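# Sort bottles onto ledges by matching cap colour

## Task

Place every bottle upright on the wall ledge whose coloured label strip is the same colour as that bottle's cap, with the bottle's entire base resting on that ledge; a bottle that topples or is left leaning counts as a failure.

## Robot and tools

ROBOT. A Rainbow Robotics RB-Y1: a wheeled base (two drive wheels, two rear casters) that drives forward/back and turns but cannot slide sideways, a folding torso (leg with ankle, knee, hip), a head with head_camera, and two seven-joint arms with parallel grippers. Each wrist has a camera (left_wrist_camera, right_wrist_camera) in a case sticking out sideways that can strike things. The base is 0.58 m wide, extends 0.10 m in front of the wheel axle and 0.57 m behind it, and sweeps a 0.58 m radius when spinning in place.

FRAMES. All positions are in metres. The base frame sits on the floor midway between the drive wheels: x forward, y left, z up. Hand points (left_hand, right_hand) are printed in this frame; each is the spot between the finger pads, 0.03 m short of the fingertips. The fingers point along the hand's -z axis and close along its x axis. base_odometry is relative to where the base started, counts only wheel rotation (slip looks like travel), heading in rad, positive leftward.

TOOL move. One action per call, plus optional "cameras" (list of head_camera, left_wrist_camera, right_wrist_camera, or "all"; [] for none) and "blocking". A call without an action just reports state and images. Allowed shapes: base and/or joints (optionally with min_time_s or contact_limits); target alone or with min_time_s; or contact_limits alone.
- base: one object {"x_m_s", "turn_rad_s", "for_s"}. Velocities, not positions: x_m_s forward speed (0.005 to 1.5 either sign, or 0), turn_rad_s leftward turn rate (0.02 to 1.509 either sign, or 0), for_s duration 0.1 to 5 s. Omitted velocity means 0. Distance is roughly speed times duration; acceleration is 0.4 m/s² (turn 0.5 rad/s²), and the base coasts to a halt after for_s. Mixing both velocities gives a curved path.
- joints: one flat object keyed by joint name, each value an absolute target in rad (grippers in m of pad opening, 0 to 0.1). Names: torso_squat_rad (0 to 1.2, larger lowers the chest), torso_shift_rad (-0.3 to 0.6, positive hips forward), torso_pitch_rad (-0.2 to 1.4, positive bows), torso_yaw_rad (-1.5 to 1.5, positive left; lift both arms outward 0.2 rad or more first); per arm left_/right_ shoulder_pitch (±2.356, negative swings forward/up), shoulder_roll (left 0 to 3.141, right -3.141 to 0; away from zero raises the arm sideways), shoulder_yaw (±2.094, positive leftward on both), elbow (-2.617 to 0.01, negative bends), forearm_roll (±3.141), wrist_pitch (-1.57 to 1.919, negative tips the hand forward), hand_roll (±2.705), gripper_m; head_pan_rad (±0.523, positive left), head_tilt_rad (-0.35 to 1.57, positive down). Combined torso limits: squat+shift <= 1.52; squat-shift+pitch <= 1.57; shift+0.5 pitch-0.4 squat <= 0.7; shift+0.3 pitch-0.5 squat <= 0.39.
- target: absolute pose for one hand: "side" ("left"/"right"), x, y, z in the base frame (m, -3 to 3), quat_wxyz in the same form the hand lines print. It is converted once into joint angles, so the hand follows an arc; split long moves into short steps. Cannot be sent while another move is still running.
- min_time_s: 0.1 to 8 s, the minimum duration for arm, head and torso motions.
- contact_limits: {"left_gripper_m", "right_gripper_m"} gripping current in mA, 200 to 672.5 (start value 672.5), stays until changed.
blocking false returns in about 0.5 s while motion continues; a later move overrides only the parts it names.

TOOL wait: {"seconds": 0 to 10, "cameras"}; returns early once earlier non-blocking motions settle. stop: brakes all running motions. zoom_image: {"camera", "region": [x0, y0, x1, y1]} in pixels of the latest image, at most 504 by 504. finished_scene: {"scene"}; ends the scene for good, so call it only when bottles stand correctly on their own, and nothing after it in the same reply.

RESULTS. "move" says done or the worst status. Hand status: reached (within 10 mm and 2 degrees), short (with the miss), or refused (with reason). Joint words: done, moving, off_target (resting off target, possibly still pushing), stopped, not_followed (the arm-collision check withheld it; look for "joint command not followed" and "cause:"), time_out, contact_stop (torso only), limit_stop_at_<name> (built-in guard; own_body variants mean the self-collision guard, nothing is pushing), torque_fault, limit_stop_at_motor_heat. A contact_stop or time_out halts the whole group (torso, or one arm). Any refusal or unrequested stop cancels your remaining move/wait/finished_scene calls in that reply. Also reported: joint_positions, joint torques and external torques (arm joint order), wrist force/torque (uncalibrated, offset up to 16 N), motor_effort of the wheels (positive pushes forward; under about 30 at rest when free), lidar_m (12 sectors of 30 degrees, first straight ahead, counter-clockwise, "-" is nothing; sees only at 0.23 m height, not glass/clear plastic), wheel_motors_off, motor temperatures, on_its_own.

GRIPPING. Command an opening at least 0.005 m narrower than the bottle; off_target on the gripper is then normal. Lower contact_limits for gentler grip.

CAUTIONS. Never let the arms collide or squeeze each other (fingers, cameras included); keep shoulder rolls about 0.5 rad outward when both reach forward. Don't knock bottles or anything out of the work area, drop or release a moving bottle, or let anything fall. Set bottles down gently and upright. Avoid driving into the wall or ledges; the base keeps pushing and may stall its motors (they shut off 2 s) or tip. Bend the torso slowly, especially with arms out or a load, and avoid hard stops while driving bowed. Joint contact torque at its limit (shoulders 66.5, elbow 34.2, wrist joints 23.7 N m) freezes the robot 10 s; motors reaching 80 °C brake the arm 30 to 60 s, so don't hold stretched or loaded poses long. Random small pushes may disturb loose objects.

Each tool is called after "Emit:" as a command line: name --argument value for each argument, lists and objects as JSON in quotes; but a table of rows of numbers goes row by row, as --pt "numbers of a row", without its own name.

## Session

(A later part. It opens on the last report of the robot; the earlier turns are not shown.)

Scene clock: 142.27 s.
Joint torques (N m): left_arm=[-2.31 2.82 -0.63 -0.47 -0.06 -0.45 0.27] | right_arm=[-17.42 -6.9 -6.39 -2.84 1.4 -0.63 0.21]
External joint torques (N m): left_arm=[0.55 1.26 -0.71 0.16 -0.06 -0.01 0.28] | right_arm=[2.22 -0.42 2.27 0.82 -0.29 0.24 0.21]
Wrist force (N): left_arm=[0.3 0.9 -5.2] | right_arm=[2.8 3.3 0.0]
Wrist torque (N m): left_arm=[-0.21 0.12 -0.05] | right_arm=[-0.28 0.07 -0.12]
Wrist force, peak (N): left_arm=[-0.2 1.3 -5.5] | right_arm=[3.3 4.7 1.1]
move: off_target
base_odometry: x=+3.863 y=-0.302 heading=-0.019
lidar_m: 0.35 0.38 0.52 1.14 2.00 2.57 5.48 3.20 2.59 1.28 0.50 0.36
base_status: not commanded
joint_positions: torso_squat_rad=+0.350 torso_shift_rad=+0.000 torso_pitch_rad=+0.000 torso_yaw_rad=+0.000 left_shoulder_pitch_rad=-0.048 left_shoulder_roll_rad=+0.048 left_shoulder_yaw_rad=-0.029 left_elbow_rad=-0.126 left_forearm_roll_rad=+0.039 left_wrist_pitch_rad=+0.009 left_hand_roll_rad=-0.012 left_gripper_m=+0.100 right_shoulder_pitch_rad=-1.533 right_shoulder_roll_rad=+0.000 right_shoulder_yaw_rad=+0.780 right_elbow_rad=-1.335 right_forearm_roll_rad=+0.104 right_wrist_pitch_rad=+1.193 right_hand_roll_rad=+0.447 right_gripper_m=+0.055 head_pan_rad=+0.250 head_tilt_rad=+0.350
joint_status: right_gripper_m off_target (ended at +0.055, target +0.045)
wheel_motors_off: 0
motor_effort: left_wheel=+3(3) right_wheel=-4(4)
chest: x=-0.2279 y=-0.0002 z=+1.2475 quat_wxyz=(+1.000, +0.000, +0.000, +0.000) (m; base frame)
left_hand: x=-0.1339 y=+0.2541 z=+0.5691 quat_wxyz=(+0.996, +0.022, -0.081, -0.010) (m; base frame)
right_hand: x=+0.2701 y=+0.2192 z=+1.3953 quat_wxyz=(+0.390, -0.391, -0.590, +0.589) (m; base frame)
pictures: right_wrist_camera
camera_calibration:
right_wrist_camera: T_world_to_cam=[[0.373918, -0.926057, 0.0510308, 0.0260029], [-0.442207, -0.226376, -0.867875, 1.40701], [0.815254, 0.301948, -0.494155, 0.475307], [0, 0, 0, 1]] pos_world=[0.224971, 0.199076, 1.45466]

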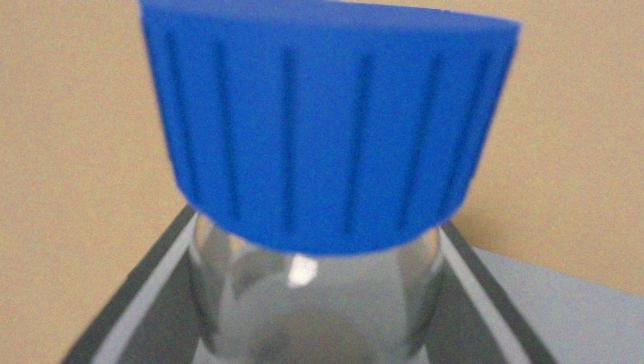

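Emit:
move --target '{"side": "right", "x": 0.27, "y": 0.2195, "z": 1.435, "quat_wxyz": [0.3907, -0.3907, -0.5894, 0.5894]}' --min_time_s 0.7

Emit:
move --base '{"x_m_s": -0.3, "for_s": 0.75}' --cameras '["head_camera", "right_wrist_camera"]'

Scene clock: 143.63 s.
Joint torques (N m): left_arm=[-2.46 2.39 -0.39 -0.5 -0.22 -0.46 0.22] | right_arm=[-20.27 -9.25 -8.14 -3.07 1.62 -0.86 0.03]
External joint torques (N m): left_arm=[0.4 0.83 -0.48 0.13 -0.22 -0.02 0.22] | right_arm=[-0.66 -1.22 0.16 0.3 -0.03 0.12 0.04]
Wrist force (N): left_arm=[-0.3 0.7 -5.2] | right_arm=[3.5 6.2 0.1]
Wrist torque (N m): left_arm=[-0.19 0.04 -0.04] | right_arm=[-0.30 0.12 -0.20]
Wrist force, peak (N): left_arm=[0.0 1.0 -5.2] | right_arm=[3.8 6.4 0.6]
move: done
base_odometry: x=+3.863 y=-0.302 heading=-0.019
lidar_m: 0.35 0.37 0.52 1.14 2.00 2.57 5.49 3.21 2.60 1.29 0.49 0.37
base_status: not commanded
joint_positions: torso_squat_rad=+0.350 torso_shift_rad=+0.000 torso_pitch_rad=+0.000 torso_yaw_rad=+0.000 left_shoulder_pitch_rad=-0.048 left_shoulder_roll_rad=+0.048 left_shoulder_yaw_rad=-0.029 left_elbow_rad=-0.126 left_forearm_roll_rad=+0.039 left_wrist_pitch_rad=+0.009 left_hand_roll_rad=-0.012 left_gripper_m=+0.100 right_shoulder_pitch_rad=-1.630 right_shoulder_roll_rad=-0.002 right_shoulder_yaw_rad=+0.707 right_elbow_rad=-1.279 right_forearm_roll_rad=+0.031 right_wrist_pitch_rad=+1.200 right_hand_roll_rad=+0.508 right_gripper_m=+0.055 head_pan_rad=+0.250 head_tilt_rad=+0.350
joint_status: all done
wheel_motors_off: 0
motor_effort: left_wheel=+2(3) right_wheel=-3(5)
chest: x=-0.2279 y=-0.0002 z=+1.2475 quat_wxyz=(+1.000, +0.000, +0.000, +0.000) (m; base frame)
left_hand: x=-0.1339 y=+0.2541 z=+0.5691 quat_wxyz=(+0.996, +0.022, -0.081, -0.010) (m; base frame)
right_hand: x=+0.2698 y=+0.2195 z=+1.4347 quat_wxyz=(+0.391, -0.391, -0.589, +0.589) (m; base frame)
right_hand_status: reached (checked arc, planned for 0.7 s): 0 mm and 0.0 deg off.
pictures: none

Scene clock: 145.73 s.
Joint torques (N m): left_arm=[-3.82 2.55 -0.72 -0.66 -0.21 -0.43 0.28] | right_arm=[-19.57 -9.14 -8.51 -3 1.76 -1.02 -0.05]
External joint torques (N m): left_arm=[-0.96 0.99 -0.81 -0.03 -0.22 0.01 0.29] | right_arm=[0.04 -1.11 -0.2 0.37 0.11 -0.04 -0.04]
Wrist force (N): left_arm=[0.1 0.7 -5.0] | right_arm=[2.2 6.1 0.7]
Wrist torque (N m): left_arm=[-0.20 0.07 -0.04] | right_arm=[-0.25 -0.06 -0.22]
Wrist force, peak (N): left_arm=[0.4 0.9 -5.4] | right_arm=[2.8 7.0 0.6]
move: done
base_odometry: x=+3.633 y=-0.297 heading=-0.019
lidar_m: 0.58 0.61 0.86 1.16 1.91 2.86 5.25 3.03 2.58 2.08 0.81 0.60
base_status: done (sent for 0.77 of 0.77 s)
joint_positions: torso_squat_rad=+0.350 torso_shift_rad=+0.000 torso_pitch_rad=+0.000 torso_yaw_rad=+0.000 left_shoulder_pitch_rad=-0.047 left_shoulder_roll_rad=+0.048 left_shoulder_yaw_rad=-0.029 left_elbow_rad=-0.126 left_forearm_roll_rad=+0.039 left_wrist_pitch_rad=+0.009 left_hand_roll_rad=-0.012 left_gripper_m=+0.100 right_shoulder_pitch_rad=-1.630 right_shoulder_roll_rad=-0.002 right_shoulder_yaw_rad=+0.707 right_elbow_rad=-1.279 right_forearm_roll_rad=+0.031 right_wrist_pitch_rad=+1.200 right_hand_roll_rad=+0.508 right_gripper_m=+0.055 head_pan_rad=+0.250 head_tilt_rad=+0.350
joint_status: not commanded
wheel_motors_off: 0
motor_effort: left_wheel=+7(33) right_wheel=-3(21)
chest: x=-0.2280 y=-0.0002 z=+1.2475 quat_wxyz=(+1.000, +0.000, +0.000, +0.000) (m; base frame)
left_hand: x=-0.1341 y=+0.2541 z=+0.5691 quat_wxyz=(+0.996, +0.022, -0.081, -0.010) (m; base frame)
right_hand: x=+0.2696 y=+0.2195 z=+1.4349 quat_wxyz=(+0.390, -0.391, -0.589, +0.589) (m; base frame)
pictures: head_camera, right_wrist_camera
camera_calibration:
head_camera: T_world_to_cam=[[0.220101, -0.975186, 0.0238346, 0.0153173], [-0.295038, -0.0898404, -0.951252, 1.37469], [0.929789, 0.20234, -0.307491, 0.579808], [0, 0, 0, 1]] pos_world=[-0.136886, 0.0211211, 1.48559]
right_wrist_camera: T_world_to_cam=[[0.373631, -0.926136, 0.0516864, 0.0235085], [-0.442635, -0.226986, -0.867497, 1.44092], [0.815153, 0.301246, -0.494749, 0.496163], [0, 0, 0, 1]] pos_world=[0.22457, 0.199374, 1.49426]

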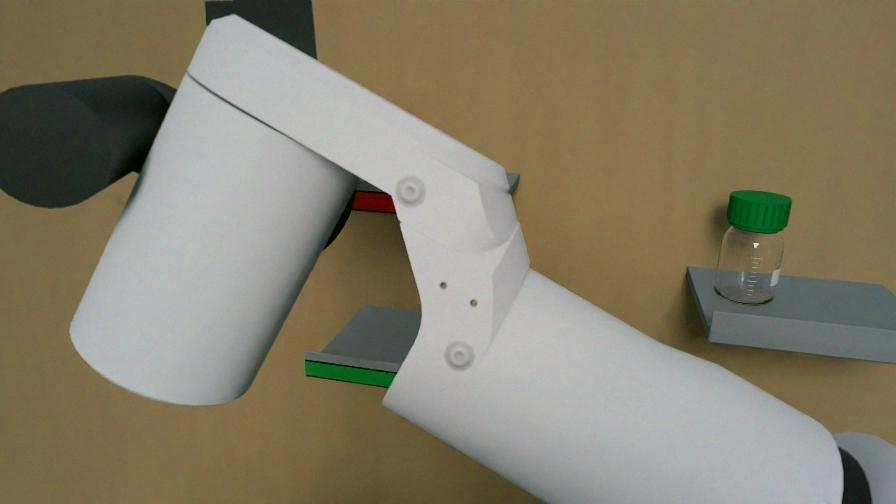

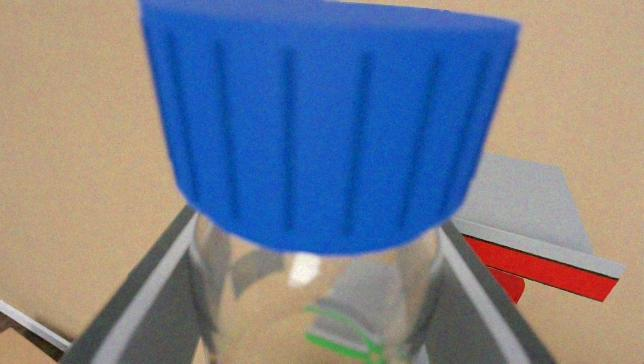

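Emit:
move --target '{"side": "right", "x": 0.25, "y": -0.20, "z": 1.42, "quat_wxyz": [0.5, -0.5, -0.5, 0.5]}' --min_time_s 1.2 --cameras '["head_camera"]'

Emit:
move --target '{"side": "right", "x": 0.27, "y": -0.585, "z": 1.425, "quat_wxyz": [0.5658, -0.5658, -0.4242, 0.4242]}' --min_time_s 1.2 --cameras '["right_wrist_camera"]'

Emit:
move --joints '{"head_pan_rad": -0.45, "head_tilt_rad": 0.3}' --cameras '["head_camera"]'

Scene clock: 148.40 s.
Joint torques (N m): left_arm=[-3.24 1.8 -0.52 -0.81 -0.08 -0.57 0.42] | right_arm=[-16.48 -8.25 -7.88 -0.82 1.53 -1.66 -0.12]
External joint torques (N m): left_arm=[-0.38 0.23 -0.61 -0.18 -0.09 -0.13 0.43] | right_arm=[-0.08 0.09 0.03 -0.06 -0.03 -0.39 -0.11]
Wrist force (N): left_arm=[0.1 0.7 -4.9] | right_arm=[2.5 5.8 1.1]
Wrist torque (N m): left_arm=[-0.20 0.08 -0.03] | right_arm=[-0.21 0.01 -0.18]
Wrist force, peak (N): left_arm=[-0.3 1.0 -5.4] | right_arm=[5.5 5.5 0.6]
move: done
base_odometry: x=+3.633 y=-0.297 heading=-0.019
lidar_m: 0.58 0.62 0.87 1.17 1.90 2.87 5.26 3.03 2.58 2.07 0.81 0.60
base_status: not commanded
joint_positions: torso_squat_rad=+0.350 torso_shift_rad=+0.000 torso_pitch_rad=+0.000 torso_yaw_rad=+0.000 left_shoulder_pitch_rad=-0.048 left_shoulder_roll_rad=+0.048 left_shoulder_yaw_rad=-0.029 left_elbow_rad=-0.126 left_forearm_roll_rad=+0.039 left_wrist_pitch_rad=+0.009 left_hand_roll_rad=-0.012 left_gripper_m=+0.100 right_shoulder_pitch_rad=-0.889 right_shoulder_roll_rad=-0.895 right_shoulder_yaw_rad=+0.250 right_elbow_rad=-2.341 right_forearm_roll_rad=-0.237 right_wrist_pitch_rad=+1.524 right_hand_roll_rad=+0.683 right_gripper_m=+0.055 head_pan_rad=+0.250 head_tilt_rad=+0.350
joint_status: all done
wheel_motors_off: 0
motor_effort: left_wheel=+6(7) right_wheel=-5(6)
chest: x=-0.2280 y=-0.0002 z=+1.2475 quat_wxyz=(+1.000, +0.000, +0.000, +0.000) (m; base frame)
left_hand: x=-0.1340 y=+0.2541 z=+0.5691 quat_wxyz=(+0.996, +0.022, -0.081, -0.010) (m; base frame)
right_hand: x=+0.2500 y=-0.2001 z=+1.4199 quat_wxyz=(+0.500, -0.500, -0.500, +0.500) (m; base frame)
right_hand_status: reached (checked arc, planned for 1.2 s): 0 mm and 0.0 deg off.
pictures: head_camera
camera_calibration:
head_camera: T_world_to_cam=[[0.220098, -0.975187, 0.0238147, 0.0153463], [-0.295131, -0.0898399, -0.951224, 1.37463], [0.929761, 0.202334, -0.307581, 0.579938], [0, 0, 0, 1]] pos_world=[-0.136886, 0.0211212, 1.48559]

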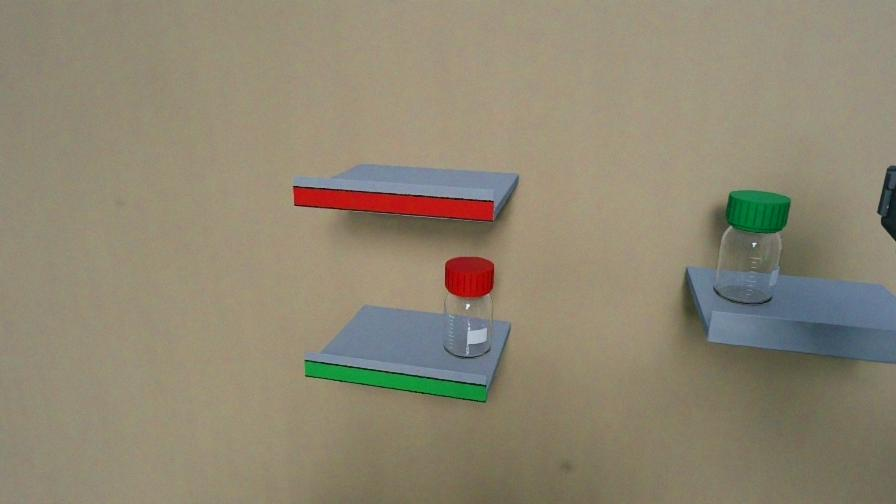

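Scene clock: 150.10 s.
Joint torques (N m): left_arm=[-3.09 2.35 -0.54 -0.74 -0.11 -0.49 0.23] | right_arm=[-11.83 -22.52 -8.69 -4.4 0.49 -1.91 -0.24]
External joint torques (N m): left_arm=[-0.23 0.77 -0.62 -0.11 -0.12 -0.06 0.23] | right_arm=[0.62 -1.58 0.44 -0.23 -0.02 0.01 -0.24]
Wrist force (N): left_arm=[-0.1 1.0 -5.0] | right_arm=[2.3 6.3 1.3]
Wrist torque (N m): left_arm=[-0.22 0.06 -0.04] | right_arm=[-0.25 -0.03 -0.20]
Wrist force, peak (N): left_arm=[0.1 1.0 -5.2] | right_arm=[5.1 6.5 -0.5]
move: done
base_odometry: x=+3.633 y=-0.297 heading=-0.019
lidar_m: 0.58 0.61 0.87 1.16 1.91 2.86 5.25 3.02 2.58 2.08 0.82 0.59
base_status: not commanded
joint_positions: torso_squat_rad=+0.350 torso_shift_rad=+0.000 torso_pitch_rad=+0.000 torso_yaw_rad=+0.000 left_shoulder_pitch_rad=-0.048 left_shoulder_roll_rad=+0.048 left_shoulder_yaw_rad=-0.029 left_elbow_rad=-0.126 left_forearm_roll_rad=+0.039 left_wrist_pitch_rad=+0.009 left_hand_roll_rad=-0.012 left_gripper_m=+0.100 right_shoulder_pitch_rad=-0.292 right_shoulder_roll_rad=-1.275 right_shoulder_yaw_rad=-0.422 right_elbow_rad=-1.575 right_forearm_roll_rad=-0.843 right_wrist_pitch_rad=+0.713 right_hand_roll_rad=+1.277 right_gripper_m=+0.055 head_pan_rad=+0.250 head_tilt_rad=+0.350
joint_status: all done
wheel_motors_off: 0
motor_effort: left_wheel=+6(6) right_wheel=-6(7)
chest: x=-0.2280 y=-0.0003 z=+1.2475 quat_wxyz=(+1.000, +0.000, +0.000, +0.000) (m; base frame)
left_hand: x=-0.1340 y=+0.2541 z=+0.5691 quat_wxyz=(+0.996, +0.022, -0.081, -0.010) (m; base frame)
right_hand: x=+0.2700 y=-0.5850 z=+1.4250 quat_wxyz=(+0.566, -0.566, -0.424, +0.424) (m; base frame)
right_hand_status: reached (checked arc, planned for 1.2 s): 0 mm and 0.0 deg off.
pictures: right_wrist_camera
camera_calibration:
right_wrist_camera: T_world_to_cam=[[-0.296763, -0.953569, 0.0513663, -0.555747], [-0.48637, 0.104637, -0.867465, 1.45576], [0.821813, -0.282415, -0.494839, 0.390204], [0, 0, 0, 1]] pos_world=[0.222438, -0.572069, 1.48446]

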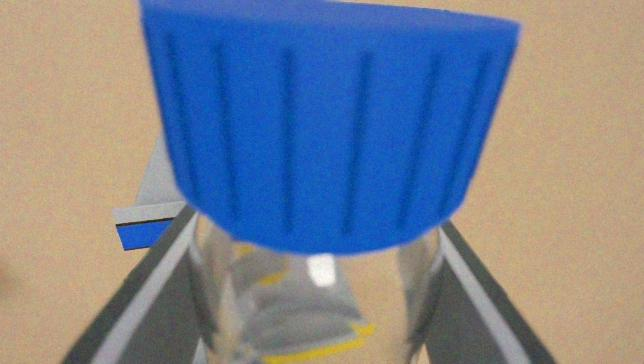

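Scene clock: 151.23 s.
Joint torques (N m): left_arm=[-3.04 2.35 -0.63 -0.78 -0.21 -0.63 0.22] | right_arm=[-12.21 -22.89 -8.21 -4.16 0.51 -2 -0.19]
External joint torques (N m): left_arm=[-0.18 0.78 -0.72 -0.15 -0.22 -0.2 0.23] | right_arm=[0.23 -1.96 0.93 0 0 -0.08 -0.18]
Wrist force (N): left_arm=[-0.1 1.0 -5.0] | right_arm=[2.6 6.1 0.8]
Wrist torque (N m): left_arm=[-0.23 0.06 -0.03] | right_arm=[-0.24 0.01 -0.21]
Wrist force, peak (N): left_arm=[-0.1 1.1 -5.2] | right_arm=[2.7 6.6 0.4]
move: done
base_odometry: x=+3.633 y=-0.297 heading=-0.019
lidar_m: 0.58 0.61 0.86 1.17 1.91 2.86 5.25 3.04 2.58 2.08 0.81 0.60
base_status: not commanded
joint_positions: torso_squat_rad=+0.350 torso_shift_rad=+0.000 torso_pitch_rad=+0.000 torso_yaw_rad=+0.000 left_shoulder_pitch_rad=-0.048 left_shoulder_roll_rad=+0.048 left_shoulder_yaw_rad=-0.029 left_elbow_rad=-0.126 left_forearm_roll_rad=+0.039 left_wrist_pitch_rad=+0.009 left_hand_roll_rad=-0.012 left_gripper_m=+0.100 right_shoulder_pitch_rad=-0.292 right_shoulder_roll_rad=-1.275 right_shoulder_yaw_rad=-0.422 right_elbow_rad=-1.575 right_forearm_roll_rad=-0.843 right_wrist_pitch_rad=+0.713 right_hand_roll_rad=+1.277 right_gripper_m=+0.055 head_pan_rad=-0.450 head_tilt_rad=+0.300
joint_status: all done
wheel_motors_off: 0
motor_effort: left_wheel=+6(6) right_wheel=-6(7)
chest: x=-0.2280 y=-0.0003 z=+1.2475 quat_wxyz=(+1.000, +0.000, +0.000, +0.000) (m; base frame)
left_hand: x=-0.1340 y=+0.2541 z=+0.5691 quat_wxyz=(+0.996, +0.022, -0.081, -0.010) (m; base frame)
right_hand: x=+0.2700 y=-0.5850 z=+1.4250 quat_wxyz=(+0.566, -0.566, -0.424, +0.424) (m; base frame)
pictures: head_camera
camera_calibration:
head_camera: T_world_to_cam=[[-0.460874, -0.887183, 0.0224043, -0.122938], [-0.24097, 0.100803, -0.965283, 1.40623], [0.854124, -0.450273, -0.260242, 0.49553], [0, 0, 0, 1]] pos_world=[-0.141043, -0.0276965, 1.48913]

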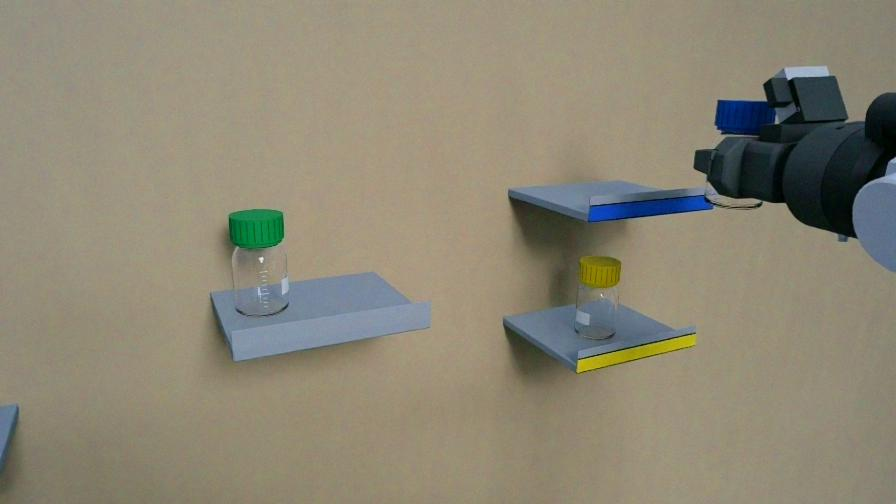

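Emit:
move --base '{"x_m_s": 0.25, "for_s": 0.88}' --cameras '["head_camera"]'

Emit:
zoom_image --camera "head_camera" --region '[560, 0, 896, 400]'

Scene clock: 153.97 s.
Joint torques (N m): left_arm=[-2.26 2.36 -0.54 -0.81 -0.14 -0.58 0.33] | right_arm=[-11.37 -22.65 -8.53 -4.17 0.44 -1.9 -0.24]
External joint torques (N m): left_arm=[0.6 0.79 -0.62 -0.18 -0.15 -0.14 0.34] | right_arm=[1.08 -1.71 0.6 0 -0.06 0.02 -0.24]
Wrist force (N): left_arm=[-0.1 0.8 -4.5] | right_arm=[2.0 5.8 0.3]
Wrist torque (N m): left_arm=[-0.22 0.07 -0.04] | right_arm=[-0.17 -0.07 -0.25]
Wrist force, peak (N): left_arm=[-0.1 1.1 -5.4] | right_arm=[2.6 6.9 1.9]
move: done
base_odometry: x=+3.850 y=-0.301 heading=-0.018
lidar_m: 0.37 0.39 0.54 1.14 2.00 2.56 5.47 3.20 2.60 1.35 0.51 0.39
base_status: done (sent for 0.87 of 0.87 s)
joint_positions: torso_squat_rad=+0.350 torso_shift_rad=+0.000 torso_pitch_rad=+0.000 torso_yaw_rad=+0.000 left_shoulder_pitch_rad=-0.048 left_shoulder_roll_rad=+0.048 left_shoulder_yaw_rad=-0.029 left_elbow_rad=-0.126 left_forearm_roll_rad=+0.039 left_wrist_pitch_rad=+0.009 left_hand_roll_rad=-0.012 left_gripper_m=+0.100 right_shoulder_pitch_rad=-0.292 right_shoulder_roll_rad=-1.275 right_shoulder_yaw_rad=-0.422 right_elbow_rad=-1.575 right_forearm_roll_rad=-0.843 right_wrist_pitch_rad=+0.713 right_hand_roll_rad=+1.277 right_gripper_m=+0.055 head_pan_rad=-0.450 head_tilt_rad=+0.300
joint_status: not commanded
wheel_motors_off: 0
motor_effort: left_wheel=+2(25) right_wheel=-6(30)
chest: x=-0.2279 y=-0.0002 z=+1.2475 quat_wxyz=(+1.000, +0.000, +0.000, +0.000) (m; base frame)
left_hand: x=-0.1339 y=+0.2541 z=+0.5691 quat_wxyz=(+0.996, +0.022, -0.081, -0.010) (m; base frame)
right_hand: x=+0.2701 y=-0.5850 z=+1.4249 quat_wxyz=(+0.566, -0.566, -0.424, +0.424) (m; base frame)
pictures: head_camera
camera_calibration:
head_camera: T_world_to_cam=[[-0.46086, -0.887189, 0.0224496, -0.122955], [-0.241075, 0.100804, -0.965257, 1.40611], [0.854103, -0.45026, -0.260335, 0.495555], [0, 0, 0, 1]] pos_world=[-0.140943, -0.0276965, 1.48903]

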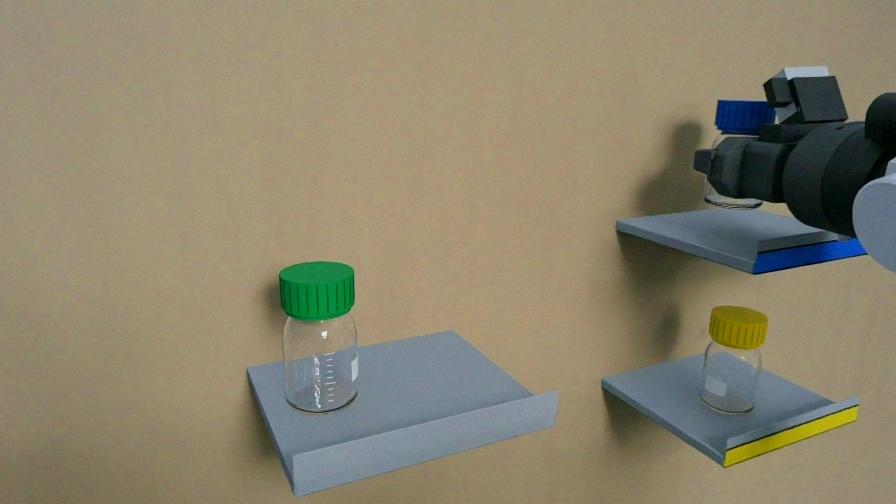

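Scaled by 1.260 from the camera's 896x504 image, which has a finer 1280x720 frame.

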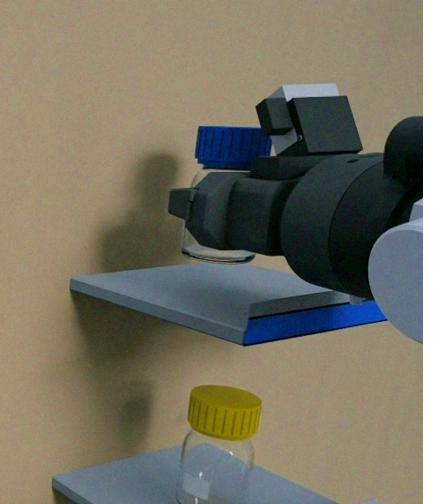

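Emit:
move --target '{"side": "right", "x": 0.27, "y": -0.585, "z": 1.3955, "quat_wxyz": [0.5658, -0.5658, -0.4242, 0.4242]}' --min_time_s 0.8 --cameras '["head_camera"]'

Emit:
zoom_image --camera "head_camera" --region '[600, 80, 896, 320]'

Scene clock: 163.30 s.
Joint torques (N m): left_arm=[-2.58 2.24 -0.43 -0.56 -0.18 -0.45 0.12] | right_arm=[-3.61 -13.46 -2.6 -1.63 0.03 0.11 0.04]
External joint torques (N m): left_arm=[0.3 0.68 -0.52 0.08 -0.19 -0.01 0.13] | right_arm=[8.62 7.38 6.61 2.93 -0.47 2.03 0.05]
Motor temperatures (°C): left_arm=[34 38 32 38 35 42 39] | right_arm=[34 37 34 35 35 34 43]
Wrist force (N): left_arm=[0.2 1.0 -4.8] | right_arm=[-0.7 -14.8 8.6]
Wrist torque (N m): left_arm=[-0.23 0.10 -0.05] | right_arm=[1.89 -0.35 -0.20]
Wrist force, peak (N): left_arm=[0.2 0.6 -5.5] | right_arm=[-2.0 -19.4 10.0]
move: done
base_odometry: x=+3.850 y=-0.301 heading=-0.018
lidar_m: 0.36 0.39 0.54 1.14 1.99 2.57 5.47 3.20 2.60 1.34 0.52 0.38
base_status: not commanded
joint_positions: torso_squat_rad=+0.350 torso_shift_rad=+0.000 torso_pitch_rad=-0.001 torso_yaw_rad=+0.000 left_shoulder_pitch_rad=-0.048 left_shoulder_roll_rad=+0.048 left_shoulder_yaw_rad=-0.029 left_elbow_rad=-0.126 left_forearm_roll_rad=+0.039 left_wrist_pitch_rad=+0.009 left_hand_roll_rad=-0.012 left_gripper_m=+0.100 right_shoulder_pitch_rad=-0.231 right_shoulder_roll_rad=-1.215 right_shoulder_yaw_rad=-0.441 right_elbow_rad=-1.610 right_forearm_roll_rad=-0.801 right_wrist_pitch_rad=+0.671 right_hand_roll_rad=+1.277 right_gripper_m=+0.055 head_pan_rad=-0.450 head_tilt_rad=+0.300
joint_status: all done
wheel_motors_off: 0
motor_effort: left_wheel=+3(3) right_wheel=-5(7)
chest: x=-0.2283 y=+0.0000 z=+1.2475 quat_wxyz=(+1.000, +0.000, +0.000, +0.000) (m; base frame)
left_hand: x=-0.1338 y=+0.2540 z=+0.5690 quat_wxyz=(+0.996, +0.022, -0.081, -0.010) (m; base frame)
right_hand: x=+0.2691 y=-0.5845 z=+1.3989 quat_wxyz=(+0.564, -0.568, -0.425, +0.424) (m; base frame)
right_hand_status: reached (checked arc, planned for 0.8 s): 4 mm and 0.3 deg off.
pictures: head_camera
camera_calibration:
head_camera: T_world_to_cam=[[-0.460959, -0.887134, 0.0225998, -0.123114], [-0.240432, 0.100334, -0.965467, 1.40641], [0.85423, -0.450474, -0.259545, 0.49511], [0, 0, 0, 1]] pos_world=[-0.141544, -0.0272951, 1.48912]

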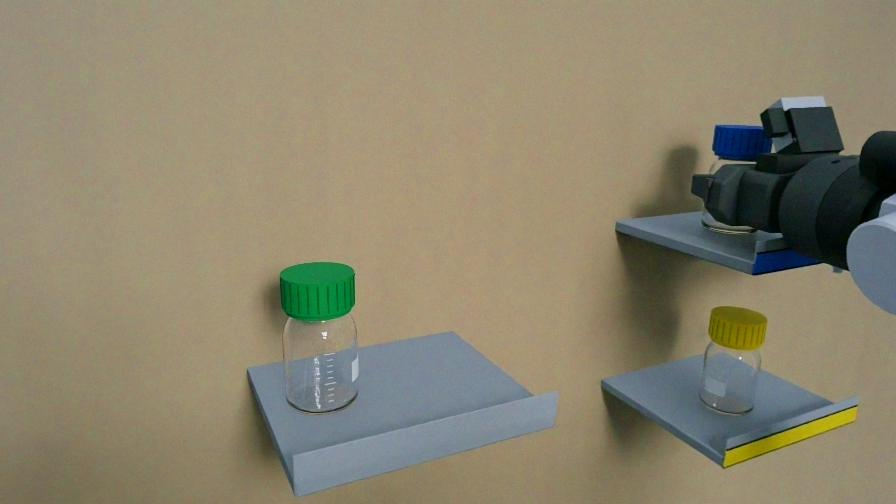

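Scaled by 1.703 from the camera's 896x504 image, which has a finer 1280x720 frame.

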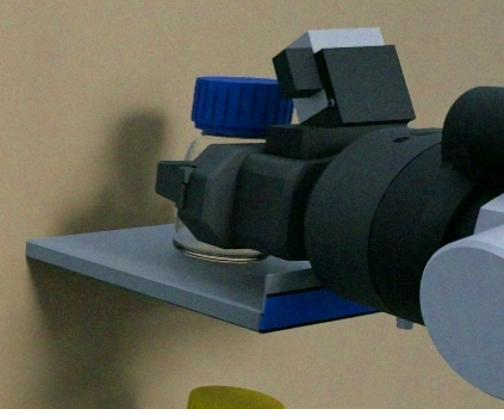

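Emit:
move --joints '{"right_gripper_m": 0.1}' --cameras '["head_camera"]'

Emit:
move --base '{"x_m_s": -0.25, "for_s": 0.88}' --cameras '["head_camera"]'

Emit:
zoom_image --camera "head_camera" --region '[500, 80, 796, 380]'

Scene clock: 164.77 s.
Joint torques (N m): left_arm=[-2.68 2.58 -0.73 -0.6 -0.17 -0.47 0.26] | right_arm=[-4.03 -13.66 -2.37 -1.51 -0.03 0.16 -0.07]
External joint torques (N m): left_arm=[0.21 1.03 -0.81 0.04 -0.18 -0.03 0.26] | right_arm=[8.2 7.18 6.85 3.05 -0.53 2.09 -0.06]
Wrist force (N): left_arm=[0.1 0.7 -5.0] | right_arm=[-0.2 -14.8 8.7]
Wrist torque (N m): left_arm=[-0.19 0.09 -0.04] | right_arm=[1.73 -0.32 -0.24]
Wrist force, peak (N): left_arm=[-0.1 1.1 -5.4] | right_arm=[-0.5 -15.8 8.6]
move: done
base_odometry: x=+3.850 y=-0.301 heading=-0.018
lidar_m: 0.37 0.39 0.54 1.14 2.00 2.57 5.47 3.20 2.59 1.34 0.52 0.38
base_status: not commanded
joint_positions: torso_squat_rad=+0.350 torso_shift_rad=+0.000 torso_pitch_rad=-0.001 torso_yaw_rad=+0.000 left_shoulder_pitch_rad=-0.048 left_shoulder_roll_rad=+0.048 left_shoulder_yaw_rad=-0.029 left_elbow_rad=-0.126 left_forearm_roll_rad=+0.039 left_wrist_pitch_rad=+0.009 left_hand_roll_rad=-0.012 left_gripper_m=+0.100 right_shoulder_pitch_rad=-0.231 right_shoulder_roll_rad=-1.215 right_shoulder_yaw_rad=-0.441 right_elbow_rad=-1.610 right_forearm_roll_rad=-0.801 right_wrist_pitch_rad=+0.671 right_hand_roll_rad=+1.277 right_gripper_m=+0.100 head_pan_rad=-0.450 head_tilt_rad=+0.300
joint_status: all done
wheel_motors_off: 0
motor_effort: left_wheel=+2(3) right_wheel=-5(6)
chest: x=-0.2283 y=+0.0000 z=+1.2475 quat_wxyz=(+1.000, +0.000, +0.000, +0.000) (m; base frame)
left_hand: x=-0.1338 y=+0.2540 z=+0.5690 quat_wxyz=(+0.996, +0.022, -0.081, -0.010) (m; base frame)
right_hand: x=+0.2691 y=-0.5844 z=+1.3988 quat_wxyz=(+0.564, -0.568, -0.425, +0.424) (m; base frame)
pictures: head_camera
camera_calibration:
head_camera: T_world_to_cam=[[-0.460959, -0.887134, 0.0225998, -0.123114], [-0.240432, 0.100334, -0.965467, 1.40641], [0.85423, -0.450474, -0.259545, 0.49511], [0, 0, 0, 1]] pos_world=[-0.141544, -0.0272951, 1.48912]

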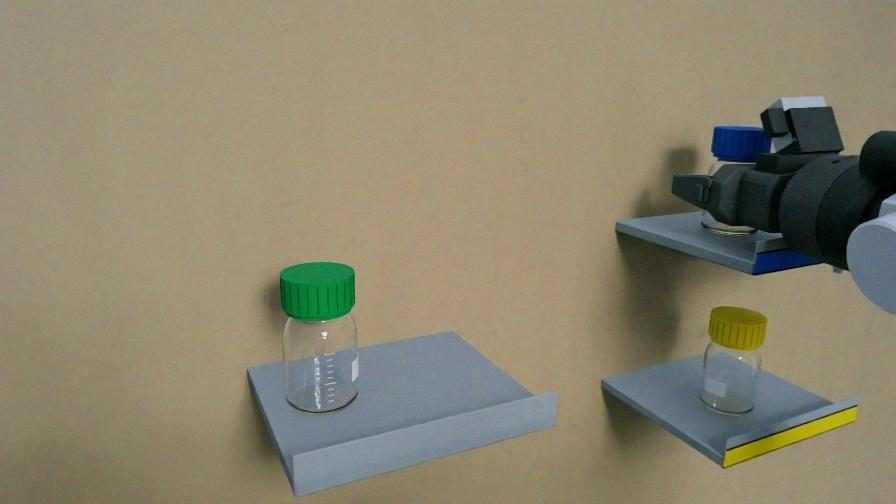

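Scene clock: 167.03 s.
Joint torques (N m): left_arm=[-3.43 2.3 -0.42 -0.44 -0.17 -0.54 0.34] | right_arm=[-11.35 -21.71 -6.86 -4.02 0.31 -1.5 -0.11]
External joint torques (N m): left_arm=[-0.57 0.73 -0.5 0.19 -0.18 -0.1 0.35] | right_arm=[0.87 -0.87 2.36 0.56 -0.18 0.42 -0.1]
Wrist force (N): left_arm=[-0.1 0.8 -5.0] | right_arm=[2.7 5.0 1.3]
Wrist torque (N m): left_arm=[-0.21 0.06 -0.04] | right_arm=[-0.28 0.06 -0.09]
Wrist force, peak (N): left_arm=[0.4 0.8 -5.4] | right_arm=[6.2 -12.6 -28.3]
move: done
base_odometry: x=+3.633 y=-0.297 heading=-0.017
lidar_m: 0.58 0.62 0.86 1.17 1.90 2.87 5.25 3.04 2.59 2.07 0.81 0.61
base_status: done (sent for 0.87 of 0.87 s)
joint_positions: torso_squat_rad=+0.350 torso_shift_rad=+0.000 torso_pitch_rad=+0.000 torso_yaw_rad=+0.000 left_shoulder_pitch_rad=-0.047 left_shoulder_roll_rad=+0.048 left_shoulder_yaw_rad=-0.029 left_elbow_rad=-0.126 left_forearm_roll_rad=+0.039 left_wrist_pitch_rad=+0.009 left_hand_roll_rad=-0.012 left_gripper_m=+0.100 right_shoulder_pitch_rad=-0.229 right_shoulder_roll_rad=-1.212 right_shoulder_yaw_rad=-0.440 right_elbow_rad=-1.610 right_forearm_roll_rad=-0.802 right_wrist_pitch_rad=+0.672 right_hand_roll_rad=+1.277 right_gripper_m=+0.100 head_pan_rad=-0.450 head_tilt_rad=+0.300
joint_status: not commanded
wheel_motors_off: 0
motor_effort: left_wheel=+8(31) right_wheel=-4(35)
chest: x=-0.2280 y=-0.0002 z=+1.2475 quat_wxyz=(+1.000, +0.000, +0.000, +0.000) (m; base frame)
left_hand: x=-0.1341 y=+0.2541 z=+0.5691 quat_wxyz=(+0.996, +0.022, -0.081, -0.010) (m; base frame)
right_hand: x=+0.2698 y=-0.5849 z=+1.3961 quat_wxyz=(+0.565, -0.566, -0.424, +0.424) (m; base frame)
pictures: head_camera
camera_calibration:
head_camera: T_world_to_cam=[[-0.460845, -0.887194, 0.0225317, -0.123081], [-0.240867, 0.1006, -0.96533, 1.40628], [0.854169, -0.450295, -0.260057, 0.495391], [0, 0, 0, 1]] pos_world=[-0.141143, -0.0275959, 1.48912]

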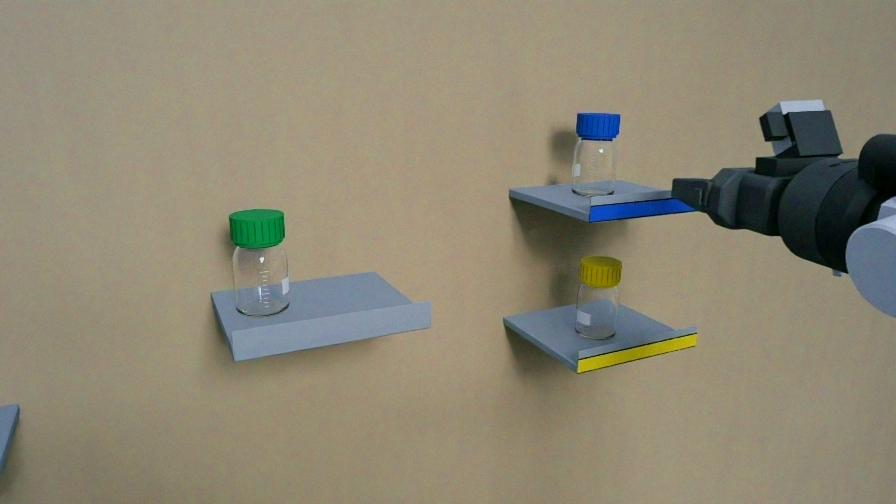

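Scaled by 1.680 from the camera's 896x504 image, which has a finer 1280x720 frame.

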